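# Move white-capped square bottle from refrigerator to workbench

## Task

Remove the square bottle with the white cap from the refrigerator (its left door is already latched open) and set it upright on the workbench. Every other item in the refrigerator must stay where it was, and the robot must not topple or be left leaning, or the task counts as failed.

## Robot and tools

Robot: a LinearBot, an omnidirectional wheeled base carrying a column about 1.7 m tall. A carriage slides along the column (lift_m). It holds two identical six-joint arms, each ending in a two-finger gripper. Arm bases sit roughly 0.57 m + lift_m above the floor, and carriage parts hang about 0.15 m below them. A hand reaches 0.78 m from its shoulder but only about 0.38 m below its arm base. The hand is about 0.16 m long and 0.1 m wide (0.14 m when open), and the wrist camera sticks out 0.11 m to one side. The parked arm pose is joints 1-6 = 0, 0.05, 0.05, 1.45, 0, 0. With both arms parked the robot is about 0.85 m wide and 0.65 m long.

Cameras: carriage_camera is fixed, faces forward and tilts about 20 degrees down. left_wrist_camera and right_wrist_camera look out past the fingertips. Calibration is approximate.

Frames: all positions are in metres. The base frame sits on the floor under the base centre, with x forward, y left and z up. left_hand and right_hand give the point midway between the finger pads in this frame. quat_wxyz gives hand orientation: the hand's z runs along the fingers and they open along its y. base_odometry is in the frame the base had at scene start. It counts wheel turns, so slip shows up as travel. Heading is in rad, left positive, within -3.142 to 3.142.

Tool move: performs one action and returns state plus images.
- base: exactly one key, an offset from where the base last reported itself. translate_m is metres forward(+)/back(-), -2 to 2. strafe_m is metres left(+)/right(-), -2 to 2. rotate_rad turns in place, left/counter-clockwise positive, -6.3 to 6.3.
- joints: a single object of absolute targets keyed by name, covering both arms. lift_m is 0 to 1 m. For left_ and right_ alike: joint1_rad -2.617 to 3.054 (yaw about vertical, 0 forward, + left); joint2_rad 0 to 3.141 (shoulder: 0 upper arm back and level, 1.57 upright, 3.14 forward and level); joint3_rad 0 to 3.141 (elbow, 0 folded, 3.14 straight); joint4_rad -1.57 to 1.57 (wrist pitch, + lifts fingertips); joint5_rad -1.57 to 1.57 (wrist yaw, + swings fingertips RIGHT); joint6_rad -2.094 to 2.094 (roll about fingers, + clockwise seen from forearm); gripper_m 0 to 0.093 (pad gap in metres).
- speeds: optional top speeds for this action only. translate_m and strafe_m 0.02-0.5 m/s; rotate_rad 0.05-1.57 rad/s; lift_m 0.08-0.25 m/s. The defaults are the maxima.
- min_time_s: optional, 0.1-8 s. It sets the least duration of each arm/gripper motion and gives straighter paths.
- cameras: a list drawn from carriage_camera, left_wrist_camera, right_wrist_camera, all. Omitted or null means all; [] means none.
An action can't exceed 15 s, and a base drive ends after 14 s (time_out). All motions in an action start together. A joint left out may still be chasing an older target. An unknown key makes the call invalid. An out-of-range value gets it refused, and then later move/wait/finished_scene calls in the same reply are skipped. Stops have the same effect.

Tool wait: seconds 0 to 10 plus optional cameras. The robot keeps its last command.
Tool zoom_image: camera plus region [x0, y0, x1, y1] in pixels of that camera's newest image (672x504, origin top-left), at most 504x504.
Tool read_manual: section "licences" returns the URDF licence text only.
Tool finished_scene: scene (this scene's number). It ends the scene irreversibly, and the goal must hold without the robot.

Result lines: move reads done, or the worst status. base_status and joint_status report per motion: done (for the base, the wheels turned as commanded, slip or not); off_target (resting short of the target and maybe still pushing); contact_stop or time_out (target dropped, holding); not_followed (a safety check refused arm targets because the arms came too close). limit_stop_at_motor_heat follows an overheating fault, so resend the target. on_its_own lists uncommanded behaviour, and "held at" there is the target, not the reading. motor_effort is the percentage of maximum, with the action's peak in brackets. It has sizeable errors. If lift effort keeps dropping while lowering, a hand or its load is resting on something. Joint torques are in N m, and joints 1-3 wrap at ±28. A gripper firmly holding an item can read narrower than the item and say off_target. Shut on nothing, it reads about 0-0.002. To release, command well above the reading. MOTOR HOT appears from 75 °C. At 100 °C an OVER-TEMPERATURE FAULT drops that arm for 30-60 s or more.

Cautions: hand readings may be off at long reach, and the real hand usually sits lower. About 1 kg sags a level hand 7-25 cm. Arms have no contact stop, so a blocked arm keeps pressing and snaps free. The base stops on wheel effort only and ignores arms, so a drive can bend an arm. If wedged after a stop, back out about 0.2 m the way you came. Never reverse under a table edge into the column. Outstretched arms, a high carriage, loads, pushing or sudden stops risk tipping, and only the images reveal a lean. Keep the two arms from colliding or pressing on each other. Park arms while thinking or driving to avoid heat. The simulation keeps running during your thinking. Avoid dropping the bottle, releasing it while it moves, slamming, and knocking other refrigerator items.

Each tool is called after "Request:" as name(argument=value, ...) on one line, values as JSON.

## Session

Request:
move(cameras=["carriage_camera"])

Request:
move(base={"rotate_rad": 1.5}, cameras=["carriage_camera"])

Request:
move(base={"rotate_rad": 1.5}, cameras=["carriage_camera"])

Request:
move(base={"rotate_rad": 1.5}, cameras=["carriage_camera"])

Scene clock: 0.00 s.
Joint torques (N m): no reading
base_odometry: x=+0.000 y=+0.000 heading=+0.000
base_status: not commanded
joint_positions: lift_m=+0.300 left_joint1_rad=-0.007 left_joint2_rad=+0.050 left_joint3_rad=+0.032 left_joint4_rad=+1.420 left_joint5_rad=+0.044 left_joint6_rad=+0.030 left_gripper_m=+0.09396 right_joint1_rad=+0.008 right_joint2_rad=+0.053 right_joint3_rad=+0.060 right_joint4_rad=+1.485 right_joint5_rad=+0.002 right_joint6_rad=-0.014 right_gripper_m=+0.09396
joint_status: not commanded
motor_effort: lift_m=+24 drive_wheels=-1
left_hand: x=+0.2762 y=+0.2938 z=+1.2770 quat_wxyz=(+0.996, +0.024, +0.083, +0.010) (m; base frame)
right_hand: x=+0.2532 y=-0.3019 z=+1.2865 quat_wxyz=(+0.999, +0.001, +0.040, -0.003) (m; base frame)
pictures: carriage_camera
camera_calibration:
carriage_camera: T_world_to_cam=[[0.0454457, -0.998547, 0.0289474, -0.039313], [-0.353787, -0.0431872, -0.934329, 1.22887], [0.934221, 0.03222, -0.355235, 0.336645], [0, 0, 0, 1]] pos_world=[0.122044, 0.00296896, 1.2689]

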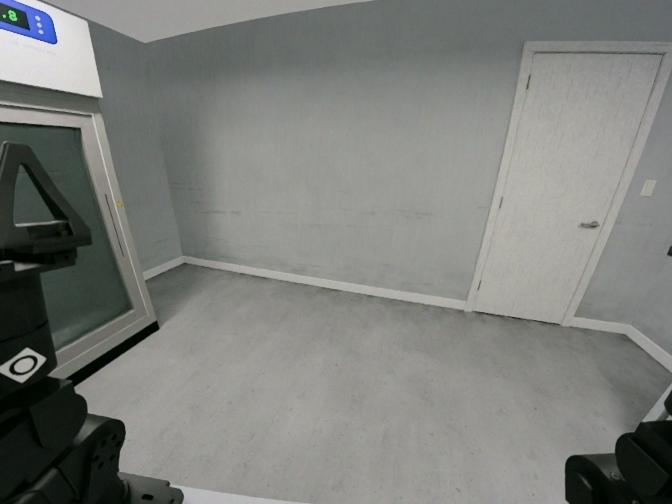

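Scene clock: 3.03 s.
Joint torques (N m): left_arm=[0.35 3.75 4.96 0.02 -0.07 0] | right_arm=[0.06 3.33 6.04 -0.29 -0.02 -0.15]
move: done
base_odometry: x=+0.000 y=+0.000 heading=+1.500
base_status: done
joint_positions: lift_m=+0.300 left_joint1_rad=-0.007 left_joint2_rad=+0.050 left_joint3_rad=+0.032 left_joint4_rad=+1.420 left_joint5_rad=+0.044 left_joint6_rad=+0.030 left_gripper_m=+0.09397 right_joint1_rad=+0.008 right_joint2_rad=+0.053 right_joint3_rad=+0.060 right_joint4_rad=+1.483 right_joint5_rad=+0.002 right_joint6_rad=-0.014 right_gripper_m=+0.09397
joint_status: not commanded
motor_effort: lift_m=+24(24) drive_wheels=+2(13)
left_hand: x=+0.2763 y=+0.2938 z=+1.2769 quat_wxyz=(+0.996, +0.024, +0.084, +0.010) (m; base frame)
right_hand: x=+0.2536 y=-0.3019 z=+1.2865 quat_wxyz=(+0.999, +0.001, +0.040, -0.003) (m; base frame)
pictures: carriage_camera
camera_calibration:
carriage_camera: T_world_to_cam=[[0.0454457, -0.998547, 0.0289474, -0.039313], [-0.353787, -0.0431872, -0.934329, 1.22887], [0.934221, 0.03222, -0.355235, 0.336645], [0, 0, 0, 1]] pos_world=[0.122044, 0.00296896, 1.2689]

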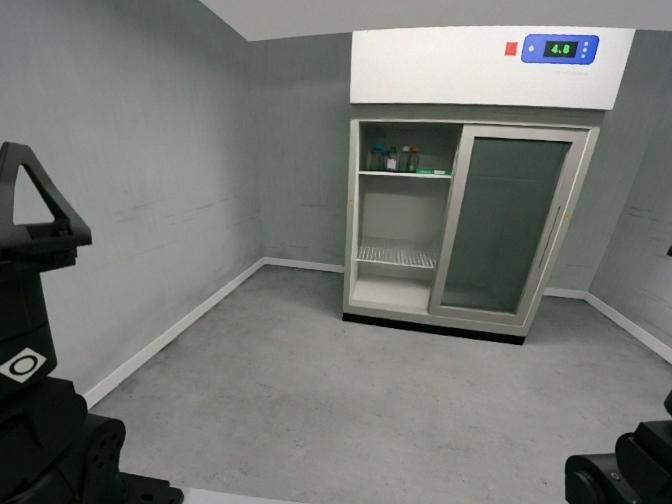

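Scene clock: 6.07 s.
Joint torques (N m): left_arm=[0.35 3.74 4.97 0.03 -0.06 0] | right_arm=[0.06 3.34 6.05 -0.28 -0.02 -0.16]
move: done
base_odometry: x=+0.000 y=+0.000 heading=+2.999
base_status: done
joint_positions: lift_m=+0.300 left_joint1_rad=-0.007 left_joint2_rad=+0.050 left_joint3_rad=+0.032 left_joint4_rad=+1.420 left_joint5_rad=+0.044 left_joint6_rad=+0.030 left_gripper_m=+0.09398 right_joint1_rad=+0.008 right_joint2_rad=+0.053 right_joint3_rad=+0.060 right_joint4_rad=+1.483 right_joint5_rad=+0.002 right_joint6_rad=-0.014 right_gripper_m=+0.09398
joint_status: not commanded
motor_effort: lift_m=+24(24) drive_wheels=+3(13)
left_hand: x=+0.2764 y=+0.2938 z=+1.2769 quat_wxyz=(+0.996, +0.024, +0.084, +0.010) (m; base frame)
right_hand: x=+0.2537 y=-0.3019 z=+1.2865 quat_wxyz=(+0.999, +0.001, +0.041, -0.003) (m; base frame)
pictures: carriage_camera
camera_calibration:
carriage_camera: T_world_to_cam=[[0.0454457, -0.998547, 0.0289474, -0.039313], [-0.353787, -0.0431872, -0.934329, 1.22887], [0.934221, 0.03222, -0.355235, 0.336645], [0, 0, 0, 1]] pos_world=[0.122044, 0.00296896, 1.2689]

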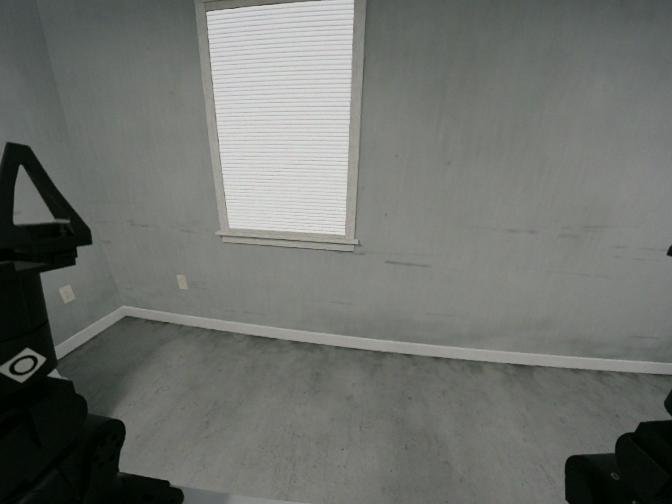

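Scene clock: 9.10 s.
Joint torques (N m): left_arm=[0.34 3.75 4.97 0.02 -0.06 0] | right_arm=[0.03 3.34 6.05 -0.28 -0.02 -0.16]
move: done
base_odometry: x=+0.000 y=+0.000 heading=-1.784
base_status: done
joint_positions: lift_m=+0.300 left_joint1_rad=-0.007 left_joint2_rad=+0.050 left_joint3_rad=+0.032 left_joint4_rad=+1.420 left_joint5_rad=+0.044 left_joint6_rad=+0.030 left_gripper_m=+0.09398 right_joint1_rad=+0.008 right_joint2_rad=+0.053 right_joint3_rad=+0.060 right_joint4_rad=+1.482 right_joint5_rad=+0.002 right_joint6_rad=-0.014 right_gripper_m=+0.09398
joint_status: not commanded
motor_effort: lift_m=+24(24) drive_wheels=+6(14)
left_hand: x=+0.2764 y=+0.2938 z=+1.2769 quat_wxyz=(+0.996, +0.024, +0.084, +0.010) (m; base frame)
right_hand: x=+0.2538 y=-0.3019 z=+1.2865 quat_wxyz=(+0.999, +0.001, +0.041, -0.003) (m; base frame)
pictures: carriage_camera
camera_calibration:
carriage_camera: T_world_to_cam=[[0.0454457, -0.998547, 0.0289474, -0.039313], [-0.353787, -0.0431872, -0.934329, 1.22887], [0.934221, 0.03222, -0.355235, 0.336645], [0, 0, 0, 1]] pos_world=[0.122044, 0.00296896, 1.2689]

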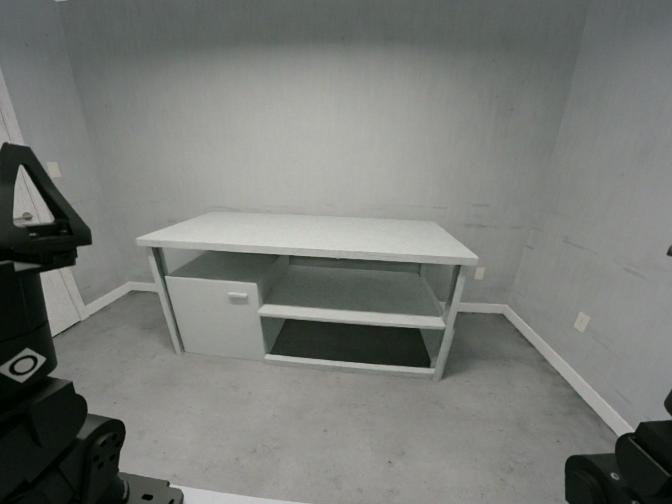

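Request:
move(base={"rotate_rad": 3.124}, joints={"lift_m": 0.508}, speeds={"rotate_rad": 1.2}, cameras=["carriage_camera"])

Request:
move(base={"strafe_m": 0.214}, joints={"right_joint1_rad": 0.0, "right_joint2_rad": 1.592, "right_joint3_rad": 1.178, "right_joint4_rad": 0.414, "right_joint5_rad": 0.0, "right_joint6_rad": 0.0, "right_gripper_m": 0.07}, min_time_s=2.0, cameras=[])

Request:
move(base={"translate_m": 0.95}, speeds={"translate_m": 0.4}, cameras=["carriage_camera", "right_wrist_camera"])

Request:
zoom_image(camera="carriage_camera", region=[330, 110, 610, 280])

Scene clock: 61.20 s.
Joint torques (N m): left_arm=[0.34 3.74 4.96 0.04 -0.06 0] | right_arm=[0.02 3.34 6.06 -0.28 -0.02 -0.16]
move: done
base_odometry: x=+0.000 y=+0.000 heading=+1.340
base_status: done
joint_positions: lift_m=+0.508 left_joint1_rad=-0.007 left_joint2_rad=+0.050 left_joint3_rad=+0.032 left_joint4_rad=+1.419 left_joint5_rad=+0.044 left_joint6_rad=+0.030 left_gripper_m=+0.09400 right_joint1_rad=+0.008 right_joint2_rad=+0.053 right_joint3_rad=+0.060 right_joint4_rad=+1.483 right_joint5_rad=+0.002 right_joint6_rad=-0.014 right_gripper_m=+0.09400
joint_status: all done
motor_effort: lift_m=+26(32) drive_wheels=+4(14)
left_hand: x=+0.2766 y=+0.2938 z=+1.4847 quat_wxyz=(+0.996, +0.024, +0.084, +0.010) (m; base frame)
right_hand: x=+0.2537 y=-0.3019 z=+1.4943 quat_wxyz=(+0.999, +0.001, +0.041, -0.003) (m; base frame)
pictures: carriage_camera
camera_calibration:
carriage_camera: T_world_to_cam=[[0.0454457, -0.998547, 0.0289474, -0.0453288], [-0.353787, -0.0431872, -0.934329, 1.42304], [0.934221, 0.03222, -0.355235, 0.410469], [0, 0, 0, 1]] pos_world=[0.122044, 0.00296896, 1.47672]

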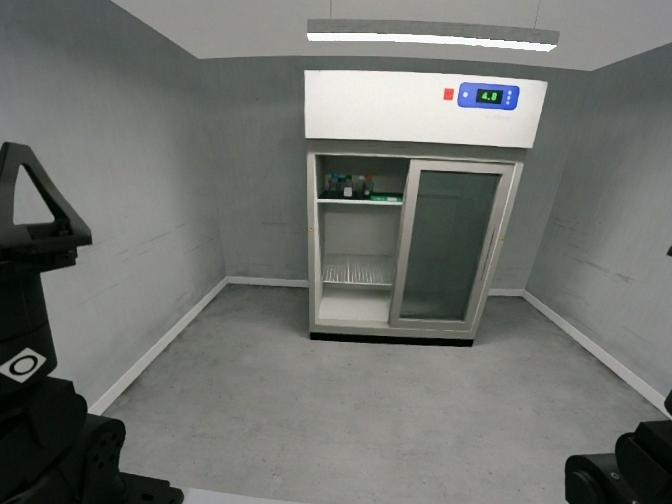

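Scene clock: 63.57 s.
Joint torques (N m): left_arm=[0.35 3.74 4.97 0.03 -0.07 0] | right_arm=[-0.57 -5.64 10.84 1.84 -0.04 -0.04]
move: done
base_odometry: x=-0.208 y=+0.049 heading=+1.341
base_status: done
joint_positions: lift_m=+0.508 left_joint1_rad=-0.007 left_joint2_rad=+0.050 left_joint3_rad=+0.032 left_joint4_rad=+1.419 left_joint5_rad=+0.044 left_joint6_rad=+0.030 left_gripper_m=+0.09400 right_joint1_rad=+0.006 right_joint2_rad=+1.577 right_joint3_rad=+1.148 right_joint4_rad=+0.418 right_joint5_rad=+0.002 right_joint6_rad=-0.011 right_gripper_m=+0.07007
joint_status: all done
motor_effort: lift_m=+26(26) drive_wheels=-8(14)
left_hand: x=+0.2766 y=+0.2938 z=+1.4847 quat_wxyz=(+0.996, +0.024, +0.084, +0.010) (m; base frame)
right_hand: x=+0.7482 y=-0.2988 z=+1.3872 quat_wxyz=(+0.703, -0.005, +0.711, -0.002) (m; base frame)
pictures: none
No camera images: "cameras" was empty.

Scene clock: 67.83 s.
Joint torques (N m): left_arm=[0.32 3.74 4.98 -0.01 -0.06 0] | right_arm=[-0.55 -5.6 10.86 1.91 -0.04 -0.04]
move: done
base_odometry: x=+0.008 y=+0.974 heading=+1.341
base_status: done
joint_positions: lift_m=+0.508 left_joint1_rad=-0.007 left_joint2_rad=+0.050 left_joint3_rad=+0.032 left_joint4_rad=+1.420 left_joint5_rad=+0.044 left_joint6_rad=+0.030 left_gripper_m=+0.09400 right_joint1_rad=+0.006 right_joint2_rad=+1.577 right_joint3_rad=+1.148 right_joint4_rad=+0.410 right_joint5_rad=+0.002 right_joint6_rad=-0.011 right_gripper_m=+0.07007
joint_status: not commanded
motor_effort: lift_m=+26(26) drive_wheels=-6(14)
left_hand: x=+0.2764 y=+0.2938 z=+1.4847 quat_wxyz=(+0.996, +0.024, +0.084, +0.010) (m; base frame)
right_hand: x=+0.7481 y=-0.2988 z=+1.3853 quat_wxyz=(+0.700, -0.005, +0.714, -0.002) (m; base frame)
pictures: carriage_camera, right_wrist_camera
camera_calibration:
carriage_camera: T_world_to_cam=[[0.0454457, -0.998547, 0.0289474, -0.0453288], [-0.353787, -0.0431872, -0.934329, 1.42304], [0.934221, 0.03222, -0.355235, 0.410469], [0, 0, 0, 1]] pos_world=[0.122044, 0.00296896, 1.47672]
right_wrist_camera: T_world_to_cam=[[0.041694, -0.998845, -0.0238824, -0.295049], [-0.617166, -0.00694939, -0.786802, 1.55227], [0.785728, 0.0475443, -0.616743, 0.403856], [0, 0, 0, 1]] pos_world=[0.652986, -0.303122, 1.46335]

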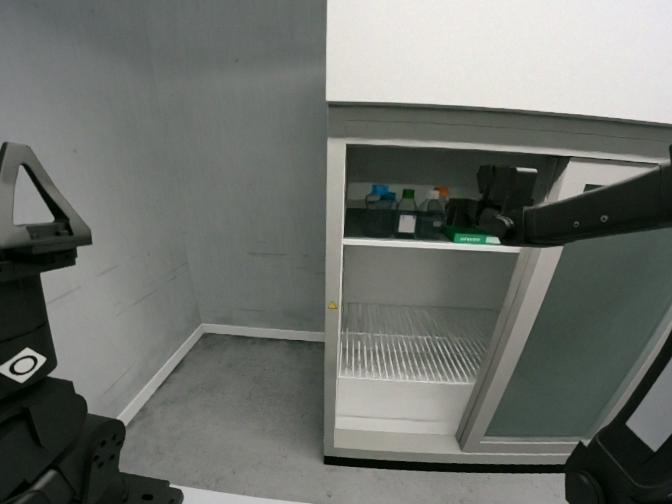

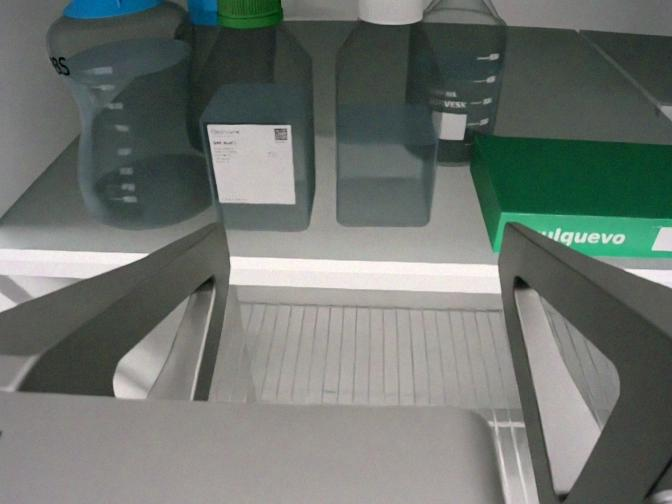

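Scaled by 1.800 from the camera's 672x504 image, which has a finer 960x720 frame.

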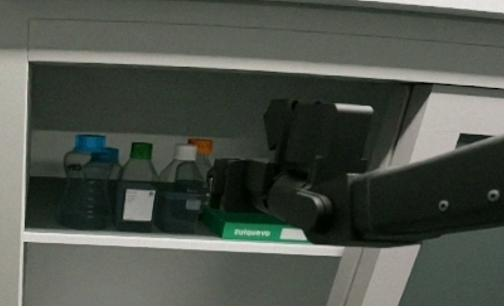

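Request:
move(base={"strafe_m": -0.0125}, joints={"lift_m": 0.511}, speeds={"strafe_m": 0.05}, cameras=[])

Request:
move(base={"translate_m": 0.17}, speeds={"translate_m": 0.2}, cameras=["right_wrist_camera"])

Scene clock: 94.40 s.
Joint torques (N m): left_arm=[0.35 3.73 4.98 0.02 -0.07 0] | right_arm=[-0.2 -5.74 10.45 1.93 -0.03 -0.05]
move: done
base_odometry: x=+0.020 y=+0.971 heading=+1.342
base_status: done
joint_positions: lift_m=+0.511 left_joint1_rad=-0.007 left_joint2_rad=+0.050 left_joint3_rad=+0.032 left_joint4_rad=+1.420 left_joint5_rad=+0.044 left_joint6_rad=+0.030 left_gripper_m=+0.09400 right_joint1_rad=+0.002 right_joint2_rad=+1.578 right_joint3_rad=+1.151 right_joint4_rad=+0.409 right_joint5_rad=+0.001 right_joint6_rad=-0.011 right_gripper_m=+0.07007
joint_status: all done
motor_effort: lift_m=+26(31) drive_wheels=+2(10)
left_hand: x=+0.2764 y=+0.2938 z=+1.4877 quat_wxyz=(+0.996, +0.024, +0.084, +0.010) (m; base frame)
right_hand: x=+0.7486 y=-0.3007 z=+1.3893 quat_wxyz=(+0.701, -0.004, +0.713, -0.003) (m; base frame)
pictures: none
No camera images: "cameras" was empty.

Scene clock: 96.33 s.
Joint torques (N m): left_arm=[0.34 3.77 5.03 0.03 -0.06 0] | right_arm=[-0.12 -5.65 10.41 1.9 -0.03 -0.05]
move: done
base_odometry: x=+0.059 y=+1.137 heading=+1.341
base_status: done
joint_positions: lift_m=+0.511 left_joint1_rad=-0.007 left_joint2_rad=+0.050 left_joint3_rad=+0.032 left_joint4_rad=+1.419 left_joint5_rad=+0.044 left_joint6_rad=+0.030 left_gripper_m=+0.09400 right_joint1_rad=+0.002 right_joint2_rad=+1.578 right_joint3_rad=+1.151 right_joint4_rad=+0.409 right_joint5_rad=+0.001 right_joint6_rad=-0.010 right_gripper_m=+0.07007
joint_status: not commanded
motor_effort: lift_m=+26(26) drive_wheels=-3(11)
left_hand: x=+0.2765 y=+0.2938 z=+1.4876 quat_wxyz=(+0.996, +0.024, +0.084, +0.010) (m; base frame)
right_hand: x=+0.7486 y=-0.3011 z=+1.3891 quat_wxyz=(+0.701, -0.004, +0.714, -0.004) (m; base frame)
pictures: right_wrist_camera
camera_calibration:
right_wrist_camera: T_world_to_cam=[[0.0375133, -0.999002, -0.0242434, -0.293684], [-0.616589, -0.0040481, -0.787275, 1.55658], [0.786391, 0.0444815, -0.616126, 0.403664], [0, 0, 0, 1]] pos_world=[0.653349, -0.305045, 1.46704]

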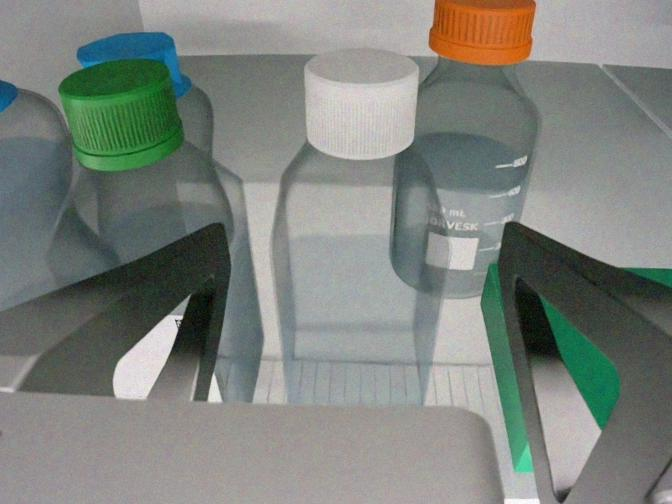

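Request:
move(base={"translate_m": 0.097}, speeds={"translate_m": 0.1}, cameras=["right_wrist_camera"])

Scene clock: 107.97 s.
Joint torques (N m): left_arm=[0.32 3.73 4.88 0.05 -0.07 0.01] | right_arm=[-0.12 -5.75 10.47 1.93 -0.03 -0.04]
move: done
base_odometry: x=+0.081 y=+1.231 heading=+1.341
base_status: done
joint_positions: lift_m=+0.511 left_joint1_rad=-0.007 left_joint2_rad=+0.050 left_joint3_rad=+0.032 left_joint4_rad=+1.419 left_joint5_rad=+0.044 left_joint6_rad=+0.030 left_gripper_m=+0.09400 right_joint1_rad=+0.002 right_joint2_rad=+1.578 right_joint3_rad=+1.151 right_joint4_rad=+0.409 right_joint5_rad=+0.001 right_joint6_rad=-0.010 right_gripper_m=+0.07007
joint_status: not commanded
motor_effort: lift_m=+26(26) drive_wheels=-3(15)
left_hand: x=+0.2765 y=+0.2938 z=+1.4876 quat_wxyz=(+0.996, +0.024, +0.084, +0.010) (m; base frame)
right_hand: x=+0.7486 y=-0.3011 z=+1.3891 quat_wxyz=(+0.701, -0.004, +0.714, -0.004) (m; base frame)
pictures: right_wrist_camera
camera_calibration:
right_wrist_camera: T_world_to_cam=[[0.0375133, -0.999002, -0.0242434, -0.293684], [-0.616589, -0.0040481, -0.787275, 1.55658], [0.786391, 0.0444815, -0.616126, 0.403664], [0, 0, 0, 1]] pos_world=[0.653349, -0.305045, 1.46704]

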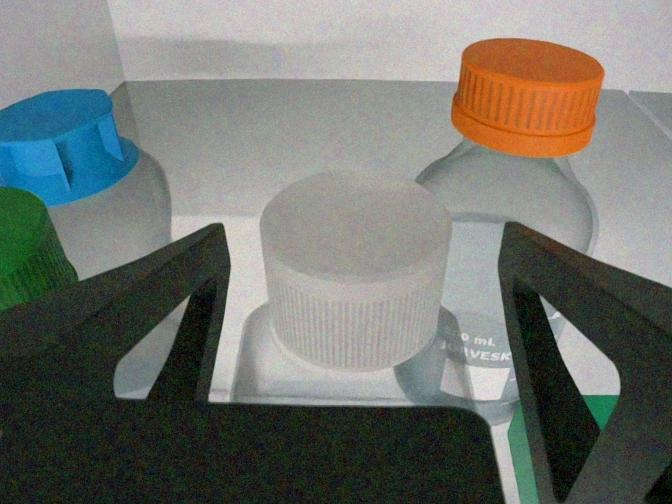

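Request:
move(base={"translate_m": 0.008}, speeds={"translate_m": 0.05}, cameras=[])

Request:
move(joints={"right_gripper_m": 0.034}, min_time_s=2.5, cameras=["right_wrist_camera"])

Scene clock: 117.00 s.
Joint torques (N m): left_arm=[0.32 3.82 5.01 0.06 -0.07 0] | right_arm=[-0.12 -5.72 10.47 1.94 -0.03 -0.04]
move: done
base_odometry: x=+0.083 y=+1.239 heading=+1.340
base_status: done
joint_positions: lift_m=+0.511 left_joint1_rad=-0.007 left_joint2_rad=+0.050 left_joint3_rad=+0.032 left_joint4_rad=+1.418 left_joint5_rad=+0.044 left_joint6_rad=+0.030 left_gripper_m=+0.09400 right_joint1_rad=+0.002 right_joint2_rad=+1.578 right_joint3_rad=+1.151 right_joint4_rad=+0.409 right_joint5_rad=+0.001 right_joint6_rad=-0.010 right_gripper_m=+0.07007
joint_status: not commanded
motor_effort: lift_m=+26(26) drive_wheels=+0(11)
left_hand: x=+0.2768 y=+0.2938 z=+1.4876 quat_wxyz=(+0.996, +0.024, +0.085, +0.010) (m; base frame)
right_hand: x=+0.7486 y=-0.3011 z=+1.3891 quat_wxyz=(+0.701, -0.004, +0.714, -0.004) (m; base frame)
pictures: none
No camera images: "cameras" was empty.

Scene clock: 119.80 s.
Joint torques (N m): left_arm=[0.35 3.74 5.03 0.05 -0.07 0] | right_arm=[-0.13 -5.74 10.45 1.93 0.03 -0.1]
move: off_target
base_odometry: x=+0.083 y=+1.239 heading=+1.340
base_status: not commanded
joint_positions: lift_m=+0.511 left_joint1_rad=-0.007 left_joint2_rad=+0.050 left_joint3_rad=+0.032 left_joint4_rad=+1.418 left_joint5_rad=+0.044 left_joint6_rad=+0.030 left_gripper_m=+0.09400 right_joint1_rad=+0.002 right_joint2_rad=+1.578 right_joint3_rad=+1.151 right_joint4_rad=+0.409 right_joint5_rad=-0.004 right_joint6_rad=-0.006 right_gripper_m=+0.04217
joint_status: right_gripper_m off_target (ended at +0.04219, target +0.03400)
motor_effort: lift_m=+26(26) drive_wheels=-4(8)
left_hand: x=+0.2768 y=+0.2938 z=+1.4876 quat_wxyz=(+0.996, +0.024, +0.085, +0.010) (m; base frame)
right_hand: x=+0.7486 y=-0.3001 z=+1.3891 quat_wxyz=(+0.701, -0.004, +0.714, +0.000) (m; base frame)
pictures: right_wrist_camera
camera_calibration:
right_wrist_camera: T_world_to_cam=[[0.0431425, -0.99865, -0.0289216, -0.290311], [-0.616578, -0.00383635, -0.787284, 1.55665], [0.786111, 0.0517979, -0.615911, 0.405731], [0, 0, 0, 1]] pos_world=[0.653372, -0.304963, 1.46702]

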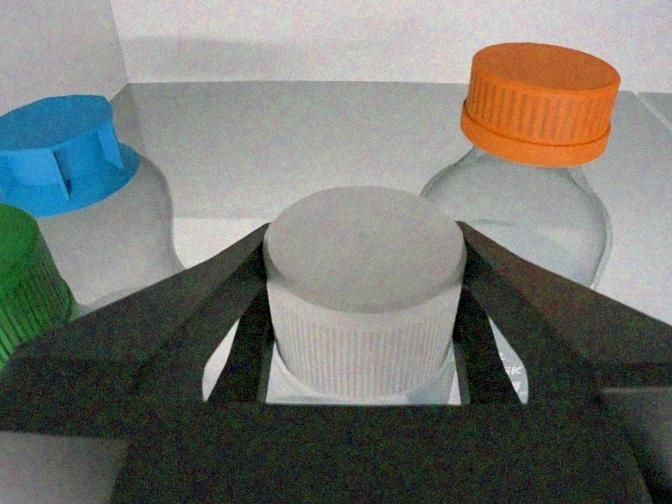

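Request:
move(joints={"right_joint4_rad": 0.51, "lift_m": 0.538}, min_time_s=1.5, speeds={"lift_m": 0.08}, cameras=["carriage_camera"])

Request:
zoom_image(camera="carriage_camera", region=[400, 220, 500, 300])

Scene clock: 132.50 s.
Joint torques (N m): left_arm=[0.32 3.71 4.97 0.05 -0.07 -0.01] | right_arm=[-0.12 -6.99 10.45 2.98 0.04 -0.1]
move: off_target
base_odometry: x=+0.083 y=+1.239 heading=+1.340
base_status: not commanded
joint_positions: lift_m=+0.538 left_joint1_rad=-0.007 left_joint2_rad=+0.050 left_joint3_rad=+0.032 left_joint4_rad=+1.418 left_joint5_rad=+0.044 left_joint6_rad=+0.030 left_gripper_m=+0.09400 right_joint1_rad=+0.002 right_joint2_rad=+1.592 right_joint3_rad=+1.151 right_joint4_rad=+0.392 right_joint5_rad=-0.004 right_joint6_rad=-0.006 right_gripper_m=+0.04216
joint_status: right_joint4_rad off_target (ended at +0.392, target +0.510); the others done
motor_effort: lift_m=+26(31) drive_wheels=+4(6)
left_hand: x=+0.2768 y=+0.2938 z=+1.5146 quat_wxyz=(+0.996, +0.024, +0.085, +0.010) (m; base frame)
right_hand: x=+0.7512 y=-0.3001 z=+1.4054 quat_wxyz=(+0.690, -0.004, +0.724, +0.000) (m; base frame)
pictures: carriage_camera
camera_calibration:
carriage_camera: T_world_to_cam=[[0.0454457, -0.998547, 0.0289474, -0.046195], [-0.353787, -0.0431872, -0.934329, 1.451], [0.934221, 0.03222, -0.355235, 0.421099], [0, 0, 0, 1]] pos_world=[0.122044, 0.00296896, 1.50664]

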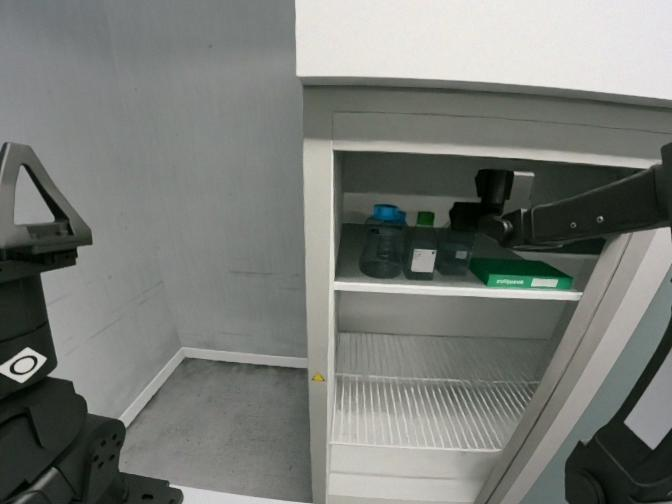

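Scaled by 5.040 from the camera's 672x504 image, which has a finer 960x720 frame.

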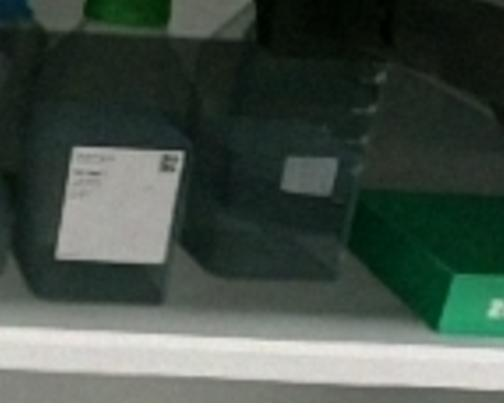

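Request:
move(base={"translate_m": -0.6}, speeds={"translate_m": 0.2}, cameras=[])

Request:
move(base={"rotate_rad": 3.132}, joints={"lift_m": 0.235}, speeds={"rotate_rad": 0.8, "lift_m": 0.1}, cameras=[])

Request:
move(base={"strafe_m": 0.32}, speeds={"strafe_m": 0.25}, cameras=["carriage_camera"])

Scene clock: 176.00 s.
Joint torques (N m): left_arm=[0.32 3.74 5.08 0.05 -0.07 0] | right_arm=[-0.12 -7.32 10.48 2.92 0.04 -0.1]
move: done
base_odometry: x=-0.054 y=+0.655 heading=+1.340
base_status: done
joint_positions: lift_m=+0.538 left_joint1_rad=-0.007 left_joint2_rad=+0.050 left_joint3_rad=+0.032 left_joint4_rad=+1.418 left_joint5_rad=+0.045 left_joint6_rad=+0.030 left_gripper_m=+0.09400 right_joint1_rad=+0.002 right_joint2_rad=+1.596 right_joint3_rad=+1.151 right_joint4_rad=+0.399 right_joint5_rad=-0.004 right_joint6_rad=-0.006 right_gripper_m=+0.04216
joint_status: not commanded
motor_effort: lift_m=+26(26) drive_wheels=+0(10)
left_hand: x=+0.2768 y=+0.2937 z=+1.5146 quat_wxyz=(+0.996, +0.024, +0.085, +0.010) (m; base frame)
right_hand: x=+0.7521 y=-0.3001 z=+1.4053 quat_wxyz=(+0.691, -0.004, +0.723, +0.000) (m; base frame)
pictures: none
No camera images: "cameras" was empty.

Scene clock: 181.20 s.
Joint torques (N m): left_arm=[0.34 3.71 5 0.06 -0.08 0] | right_arm=[0.01 -7.86 10.44 2.93 -0.02 -0.11]
move: done
base_odometry: x=-0.054 y=+0.655 heading=-1.811
base_status: done
joint_positions: lift_m=+0.235 left_joint1_rad=-0.007 left_joint2_rad=+0.050 left_joint3_rad=+0.032 left_joint4_rad=+1.418 left_joint5_rad=+0.045 left_joint6_rad=+0.030 left_gripper_m=+0.09401 right_joint1_rad=+0.000 right_joint2_rad=+1.602 right_joint3_rad=+1.151 right_joint4_rad=+0.398 right_joint5_rad=+0.000 right_joint6_rad=-0.005 right_gripper_m=+0.04216
joint_status: all done
motor_effort: lift_m=+22(23) drive_wheels=+2(12)
left_hand: x=+0.2768 y=+0.2937 z=+1.2121 quat_wxyz=(+0.996, +0.024, +0.085, +0.010) (m; base frame)
right_hand: x=+0.7533 y=-0.3014 z=+1.0995 quat_wxyz=(+0.688, -0.002, +0.725, -0.001) (m; base frame)
pictures: none
No camera images: "cameras" was empty.

Scene clock: 183.77 s.
Joint torques (N m): left_arm=[0.34 3.73 5 0.06 -0.06 0] | right_arm=[-0.02 -7.87 10.44 2.93 -0.01 -0.11]
move: done
base_odometry: x=+0.257 y=+0.579 heading=-1.810
base_status: done
joint_positions: lift_m=+0.235 left_joint1_rad=-0.007 left_joint2_rad=+0.050 left_joint3_rad=+0.032 left_joint4_rad=+1.418 left_joint5_rad=+0.045 left_joint6_rad=+0.030 left_gripper_m=+0.09401 right_joint1_rad=+0.000 right_joint2_rad=+1.602 right_joint3_rad=+1.151 right_joint4_rad=+0.398 right_joint5_rad=+0.000 right_joint6_rad=-0.004 right_gripper_m=+0.04216
joint_status: not commanded
motor_effort: lift_m=+22(22) drive_wheels=-7(17)
left_hand: x=+0.2768 y=+0.2937 z=+1.2121 quat_wxyz=(+0.996, +0.024, +0.085, +0.010) (m; base frame)
right_hand: x=+0.7533 y=-0.3018 z=+1.0995 quat_wxyz=(+0.688, -0.001, +0.725, -0.001) (m; base frame)
pictures: carriage_camera
camera_calibration:
carriage_camera: T_world_to_cam=[[0.0454457, -0.998547, 0.0289474, -0.0374387], [-0.353787, -0.0431872, -0.934329, 1.16838], [0.934221, 0.03222, -0.355235, 0.313644], [0, 0, 0, 1]] pos_world=[0.122044, 0.00296896, 1.20415]

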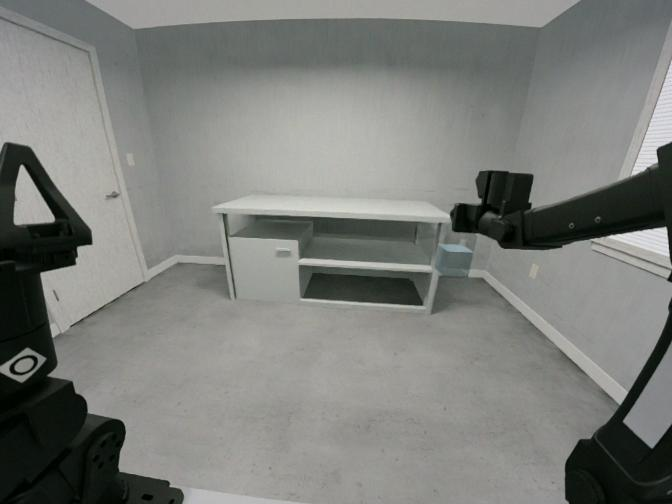

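Request:
move(base={"translate_m": 1.3}, speeds={"translate_m": 0.35}, cameras=["carriage_camera"])

Request:
zoom_image(camera="carriage_camera", region=[390, 170, 570, 330])

Scene clock: 204.40 s.
Joint torques (N m): left_arm=[0.32 3.71 5 0.04 -0.06 0] | right_arm=[0.09 -7.9 10.48 2.91 -0.01 -0.11]
move: done
base_odometry: x=-0.050 y=-0.684 heading=-1.810
base_status: done
joint_positions: lift_m=+0.235 left_joint1_rad=-0.007 left_joint2_rad=+0.050 left_joint3_rad=+0.032 left_joint4_rad=+1.418 left_joint5_rad=+0.045 left_joint6_rad=+0.030 left_gripper_m=+0.09401 right_joint1_rad=+0.000 right_joint2_rad=+1.602 right_joint3_rad=+1.151 right_joint4_rad=+0.400 right_joint5_rad=+0.000 right_joint6_rad=-0.004 right_gripper_m=+0.04216
joint_status: not commanded
motor_effort: lift_m=+22(22) drive_wheels=-3(16)
left_hand: x=+0.2767 y=+0.2937 z=+1.2121 quat_wxyz=(+0.996, +0.024, +0.084, +0.010) (m; base frame)
right_hand: x=+0.7533 y=-0.3018 z=+1.1000 quat_wxyz=(+0.689, -0.001, +0.725, -0.001) (m; base frame)
pictures: carriage_camera
camera_calibration:
carriage_camera: T_world_to_cam=[[0.0454457, -0.998547, 0.0289474, -0.0374387], [-0.353787, -0.0431872, -0.934329, 1.16838], [0.934221, 0.03222, -0.355235, 0.313644], [0, 0, 0, 1]] pos_world=[0.122044, 0.00296896, 1.20415]

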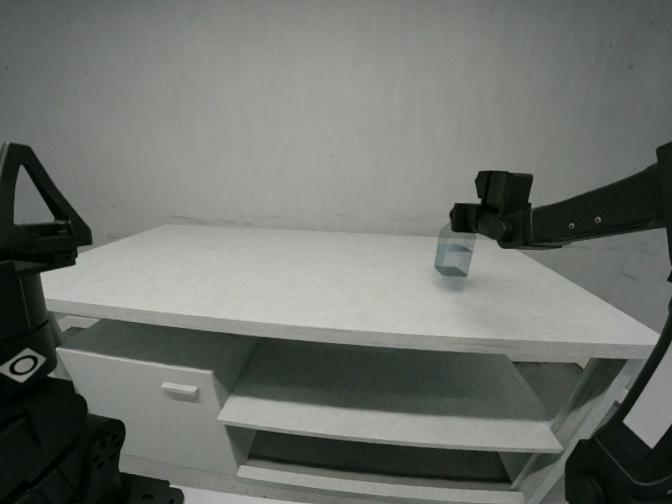

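Scaled by 2.800 from the camera's 672x504 image, which has a finer 960x720 frame.

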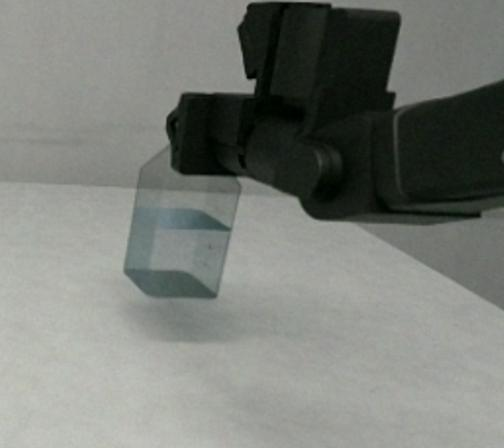

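Request:
move(joints={"lift_m": 0.183}, speeds={"lift_m": 0.08}, cameras=[])

Request:
move(joints={"lift_m": 0.174}, speeds={"lift_m": 0.08}, cameras=[])

Request:
move(joints={"lift_m": 0.166}, speeds={"lift_m": 0.08}, cameras=["carriage_camera"])

Request:
zoom_image(camera="carriage_camera", region=[390, 180, 550, 320])

Scene clock: 218.70 s.
Joint torques (N m): left_arm=[0.34 3.73 4.98 0.05 -0.07 0] | right_arm=[0.09 -7.88 10.44 2.92 -0.01 -0.11]
move: done
base_odometry: x=-0.050 y=-0.684 heading=-1.810
base_status: not commanded
joint_positions: lift_m=+0.183 left_joint1_rad=-0.007 left_joint2_rad=+0.050 left_joint3_rad=+0.032 left_joint4_rad=+1.418 left_joint5_rad=+0.045 left_joint6_rad=+0.030 left_gripper_m=+0.09401 right_joint1_rad=+0.000 right_joint2_rad=+1.602 right_joint3_rad=+1.151 right_joint4_rad=+0.399 right_joint5_rad=+0.000 right_joint6_rad=-0.004 right_gripper_m=+0.04216
joint_status: all done
motor_effort: lift_m=+22(23) drive_wheels=-6(7)
left_hand: x=+0.2767 y=+0.2937 z=+1.1601 quat_wxyz=(+0.996, +0.024, +0.084, +0.010) (m; base frame)
right_hand: x=+0.7533 y=-0.3018 z=+1.0475 quat_wxyz=(+0.689, -0.001, +0.725, -0.001) (m; base frame)
pictures: none
No camera images: "cameras" was empty.

Scene clock: 219.20 s.
Joint torques (N m): left_arm=[0.36 3.71 4.94 0.03 -0.07 0] | right_arm=[0.14 -8.01 10.43 2.87 -0.02 -0.11]
move: done
base_odometry: x=-0.050 y=-0.684 heading=-1.810
base_status: not commanded
joint_positions: lift_m=+0.174 left_joint1_rad=-0.007 left_joint2_rad=+0.050 left_joint3_rad=+0.032 left_joint4_rad=+1.419 left_joint5_rad=+0.045 left_joint6_rad=+0.030 left_gripper_m=+0.09401 right_joint1_rad=+0.000 right_joint2_rad=+1.603 right_joint3_rad=+1.151 right_joint4_rad=+0.405 right_joint5_rad=+0.000 right_joint6_rad=-0.004 right_gripper_m=+0.04216
joint_status: all done
motor_effort: lift_m=+22(23) drive_wheels=+4(5)
left_hand: x=+0.2766 y=+0.2937 z=+1.1512 quat_wxyz=(+0.996, +0.024, +0.084, +0.010) (m; base frame)
right_hand: x=+0.7536 y=-0.3018 z=+1.0396 quat_wxyz=(+0.691, -0.001, +0.723, -0.001) (m; base frame)
pictures: none
No camera images: "cameras" was empty.

Scene clock: 219.67 s.
Joint torques (N m): left_arm=[0.34 3.77 4.92 0.02 -0.07 0] | right_arm=[0.09 -7.99 10.36 2.63 -0.01 -0.11]
move: done
base_odometry: x=-0.050 y=-0.684 heading=-1.810
base_status: not commanded
joint_positions: lift_m=+0.166 left_joint1_rad=-0.007 left_joint2_rad=+0.050 left_joint3_rad=+0.032 left_joint4_rad=+1.419 left_joint5_rad=+0.045 left_joint6_rad=+0.030 left_gripper_m=+0.09401 right_joint1_rad=+0.000 right_joint2_rad=+1.603 right_joint3_rad=+1.151 right_joint4_rad=+0.430 right_joint5_rad=+0.000 right_joint6_rad=-0.004 right_gripper_m=+0.04216
joint_status: all done
motor_effort: lift_m=+21(22) drive_wheels=+4(7)
left_hand: x=+0.2766 y=+0.2937 z=+1.1433 quat_wxyz=(+0.996, +0.024, +0.084, +0.010) (m; base frame)
right_hand: x=+0.7538 y=-0.3018 z=+1.0379 quat_wxyz=(+0.700, -0.001, +0.715, -0.001) (m; base frame)
pictures: carriage_camera
camera_calibration:
carriage_camera: T_world_to_cam=[[0.0454457, -0.998547, 0.0289474, -0.0354451], [-0.353787, -0.0431872, -0.934329, 1.10403], [0.934221, 0.03222, -0.355235, 0.289179], [0, 0, 0, 1]] pos_world=[0.122044, 0.00296896, 1.13528]

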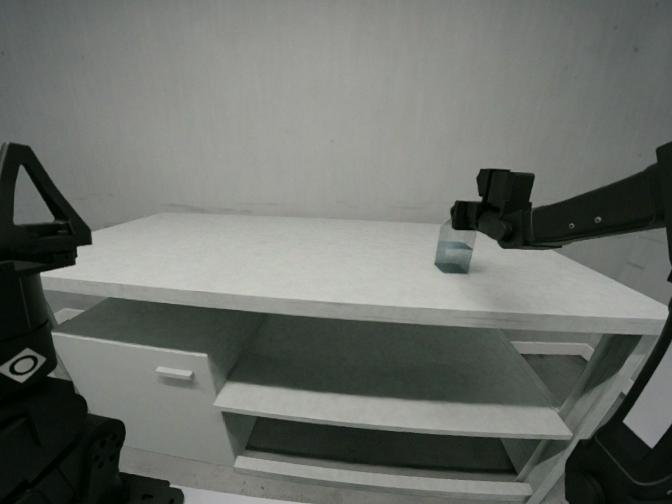

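Scaled by 3.150 from the camera's 672x504 image, which has a finer 960x720 frame.

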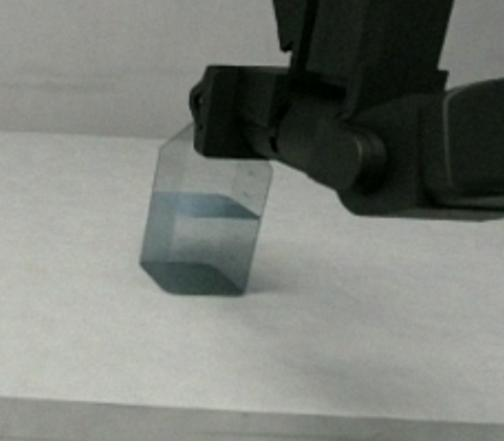

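Request:
move(joints={"right_joint4_rad": 0.432, "lift_m": 0.162}, speeds={"lift_m": 0.08}, min_time_s=1.0)

Scene clock: 236.73 s.
Joint torques (N m): left_arm=[0.34 3.71 5 0.04 -0.07 0] | right_arm=[0.1 -7.97 10.43 1.84 -0.01 -0.11]
move: done
base_odometry: x=-0.050 y=-0.684 heading=-1.810
base_status: not commanded
joint_positions: lift_m=+0.162 left_joint1_rad=-0.007 left_joint2_rad=+0.050 left_joint3_rad=+0.032 left_joint4_rad=+1.419 left_joint5_rad=+0.045 left_joint6_rad=+0.030 left_gripper_m=+0.09401 right_joint1_rad=+0.000 right_joint2_rad=+1.603 right_joint3_rad=+1.151 right_joint4_rad=+0.436 right_joint5_rad=+0.000 right_joint6_rad=-0.004 right_gripper_m=+0.04216
joint_status: all done
motor_effort: lift_m=+21(22) drive_wheels=+4(8)
left_hand: x=+0.2765 y=+0.2937 z=+1.1393 quat_wxyz=(+0.996, +0.024, +0.084, +0.010) (m; base frame)
right_hand: x=+0.7538 y=-0.3018 z=+1.0353 quat_wxyz=(+0.702, -0.001, +0.713, -0.002) (m; base frame)
pictures: carriage_camera, left_wrist_camera, right_wrist_camera
camera_calibration:
carriage_camera: T_world_to_cam=[[0.0454457, -0.998547, 0.0289474, -0.0353293], [-0.353787, -0.0431872, -0.934329, 1.10029], [0.934221, 0.03222, -0.355235, 0.287757], [0, 0, 0, 1]] pos_world=[0.122044, 0.00296896, 1.13128]
left_wrist_camera: T_world_to_cam=[[-0.0152889, -0.999132, -0.0387473, 0.340565], [0.681672, 0.0179348, -0.731438, 0.638975], [0.731498, -0.0375959, 0.680806, -0.843519], [0, 0, 0, 1]] pos_world=[0.186668, 0.297097, 1.05484]
right_wrist_camera: T_world_to_cam=[[0.0371113, -0.998853, -0.0302538, -0.296608], [-0.614184, 0.00108319, -0.789162, 1.28298], [0.788289, 0.0478683, -0.61344, 0.178421], [0, 0, 0, 1]] pos_world=[0.658348, -0.306198, 1.11296]

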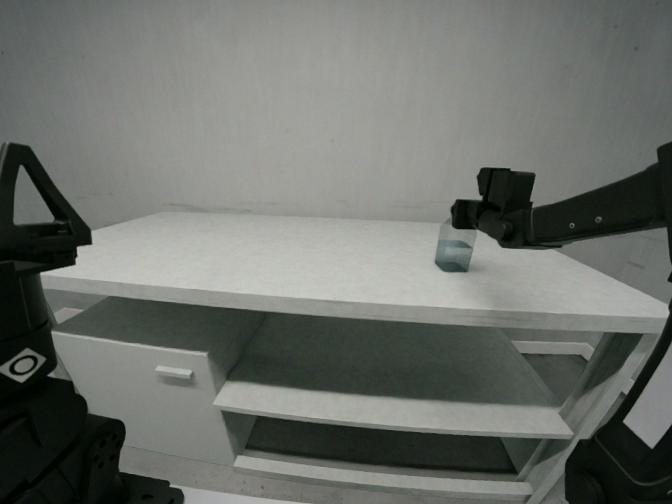

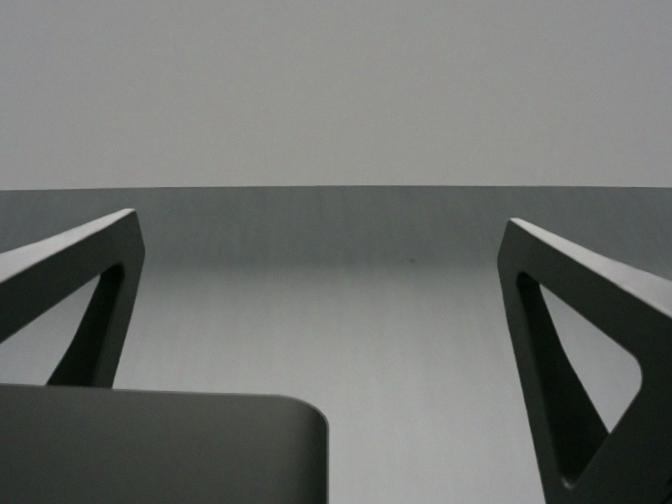

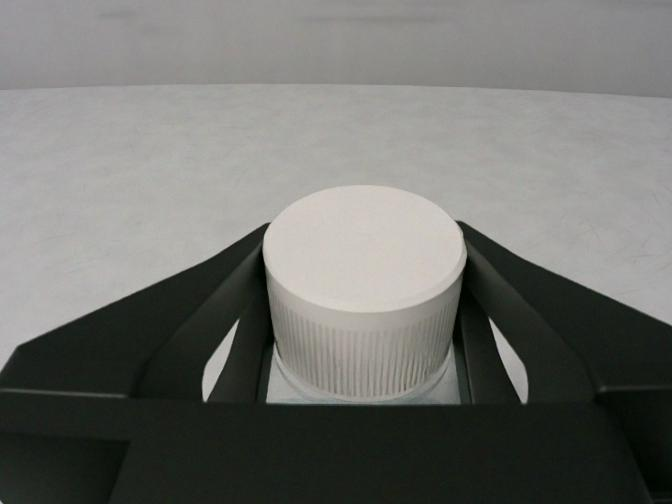

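Request:
move(joints={"right_gripper_m": 0.07}, min_time_s=2.5, cameras=["carriage_camera", "right_wrist_camera"])

Scene clock: 247.53 s.
Joint torques (N m): left_arm=[0.36 3.73 5 0.03 -0.07 0] | right_arm=[0.09 -7.98 10.43 1.87 -0.01 -0.11]
move: done
base_odometry: x=-0.050 y=-0.684 heading=-1.810
base_status: not commanded
joint_positions: lift_m=+0.162 left_joint1_rad=-0.007 left_joint2_rad=+0.050 left_joint3_rad=+0.032 left_joint4_rad=+1.419 left_joint5_rad=+0.045 left_joint6_rad=+0.030 left_gripper_m=+0.09401 right_joint1_rad=+0.000 right_joint2_rad=+1.603 right_joint3_rad=+1.151 right_joint4_rad=+0.433 right_joint5_rad=+0.000 right_joint6_rad=-0.004 right_gripper_m=+0.06996
joint_status: all done
motor_effort: lift_m=+21(21) drive_wheels=+3(7)
left_hand: x=+0.2765 y=+0.2937 z=+1.1393 quat_wxyz=(+0.996, +0.024, +0.084, +0.010) (m; base frame)
right_hand: x=+0.7538 y=-0.3018 z=+1.0347 quat_wxyz=(+0.701, -0.001, +0.714, -0.002) (m; base frame)
pictures: carriage_camera, right_wrist_camera
camera_calibration:
carriage_camera: T_world_to_cam=[[0.0454457, -0.998547, 0.0289474, -0.0353293], [-0.353787, -0.0431872, -0.934329, 1.10029], [0.934221, 0.03222, -0.355235, 0.287757], [0, 0, 0, 1]] pos_world=[0.122044, 0.00296896, 1.13128]
right_wrist_camera: T_world_to_cam=[[0.0370304, -0.998853, -0.0303535, -0.296463], [-0.61629, 0.00108377, -0.787519, 1.28235], [0.786649, 0.0478687, -0.615543, 0.18144], [0, 0, 0, 1]] pos_world=[0.658545, -0.306198, 1.11256]

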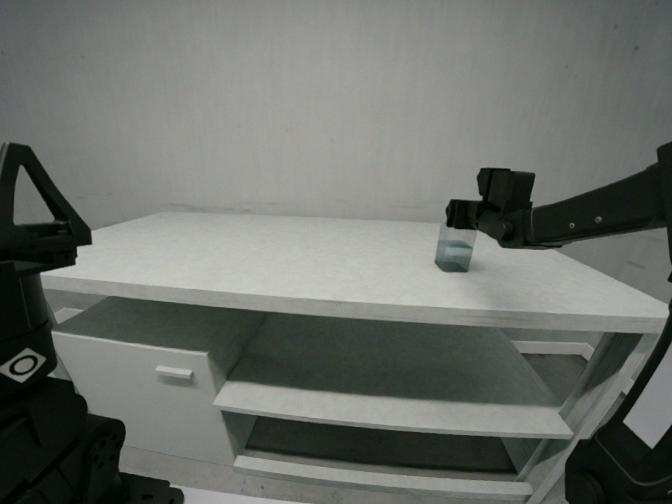

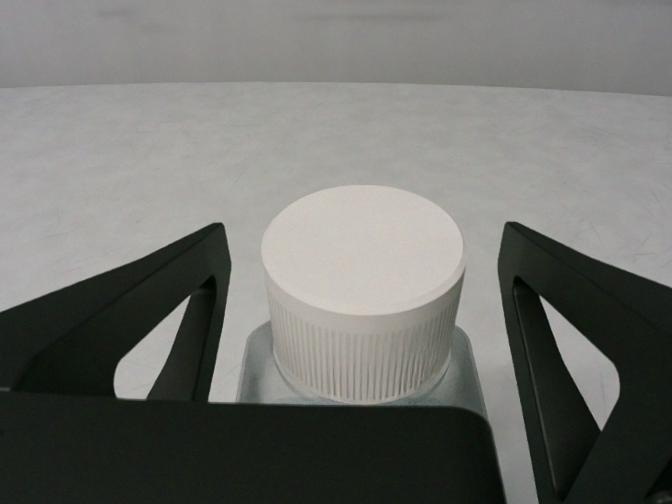

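Request:
move(base={"translate_m": -0.3}, speeds={"translate_m": 0.15}, cameras=["carriage_camera", "right_wrist_camera"])

Scene clock: 256.27 s.
Joint torques (N m): left_arm=[0.34 3.73 5.01 0.03 -0.07 0] | right_arm=[0.05 -7.97 10.48 1.92 -0.02 -0.11]
move: done
base_odometry: x=+0.021 y=-0.393 heading=-1.810
base_status: done
joint_positions: lift_m=+0.162 left_joint1_rad=-0.007 left_joint2_rad=+0.050 left_joint3_rad=+0.032 left_joint4_rad=+1.419 left_joint5_rad=+0.045 left_joint6_rad=+0.030 left_gripper_m=+0.09401 right_joint1_rad=+0.000 right_joint2_rad=+1.603 right_joint3_rad=+1.151 right_joint4_rad=+0.428 right_joint5_rad=+0.000 right_joint6_rad=-0.004 right_gripper_m=+0.06996
joint_status: not commanded
motor_effort: lift_m=+21(21) drive_wheels=-2(13)
left_hand: x=+0.2766 y=+0.2937 z=+1.1393 quat_wxyz=(+0.996, +0.024, +0.084, +0.010) (m; base frame)
right_hand: x=+0.7538 y=-0.3018 z=+1.0333 quat_wxyz=(+0.699, -0.001, +0.716, -0.001) (m; base frame)
pictures: carriage_camera, right_wrist_camera
camera_calibration:
carriage_camera: T_world_to_cam=[[0.0454457, -0.998547, 0.0289474, -0.0353293], [-0.353787, -0.0431872, -0.934329, 1.10029], [0.934221, 0.03222, -0.355235, 0.287757], [0, 0, 0, 1]] pos_world=[0.122044, 0.00296896, 1.13128]
right_wrist_camera: T_world_to_cam=[[0.0368561, -0.998853, -0.0305665, -0.296153], [-0.620786, 0.00108501, -0.78398, 1.28095], [0.783113, 0.0478697, -0.620034, 0.187902], [0, 0, 0, 1]] pos_world=[0.658962, -0.306198, 1.11169]

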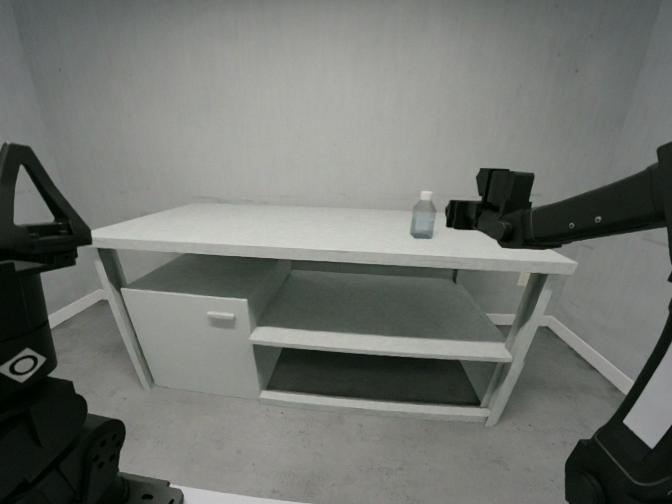

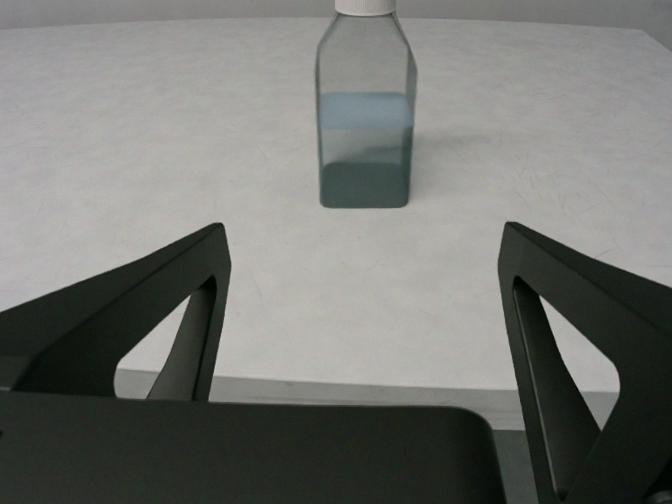

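Request:
finished_scene(scene=2)

The scene is finished: the task was done.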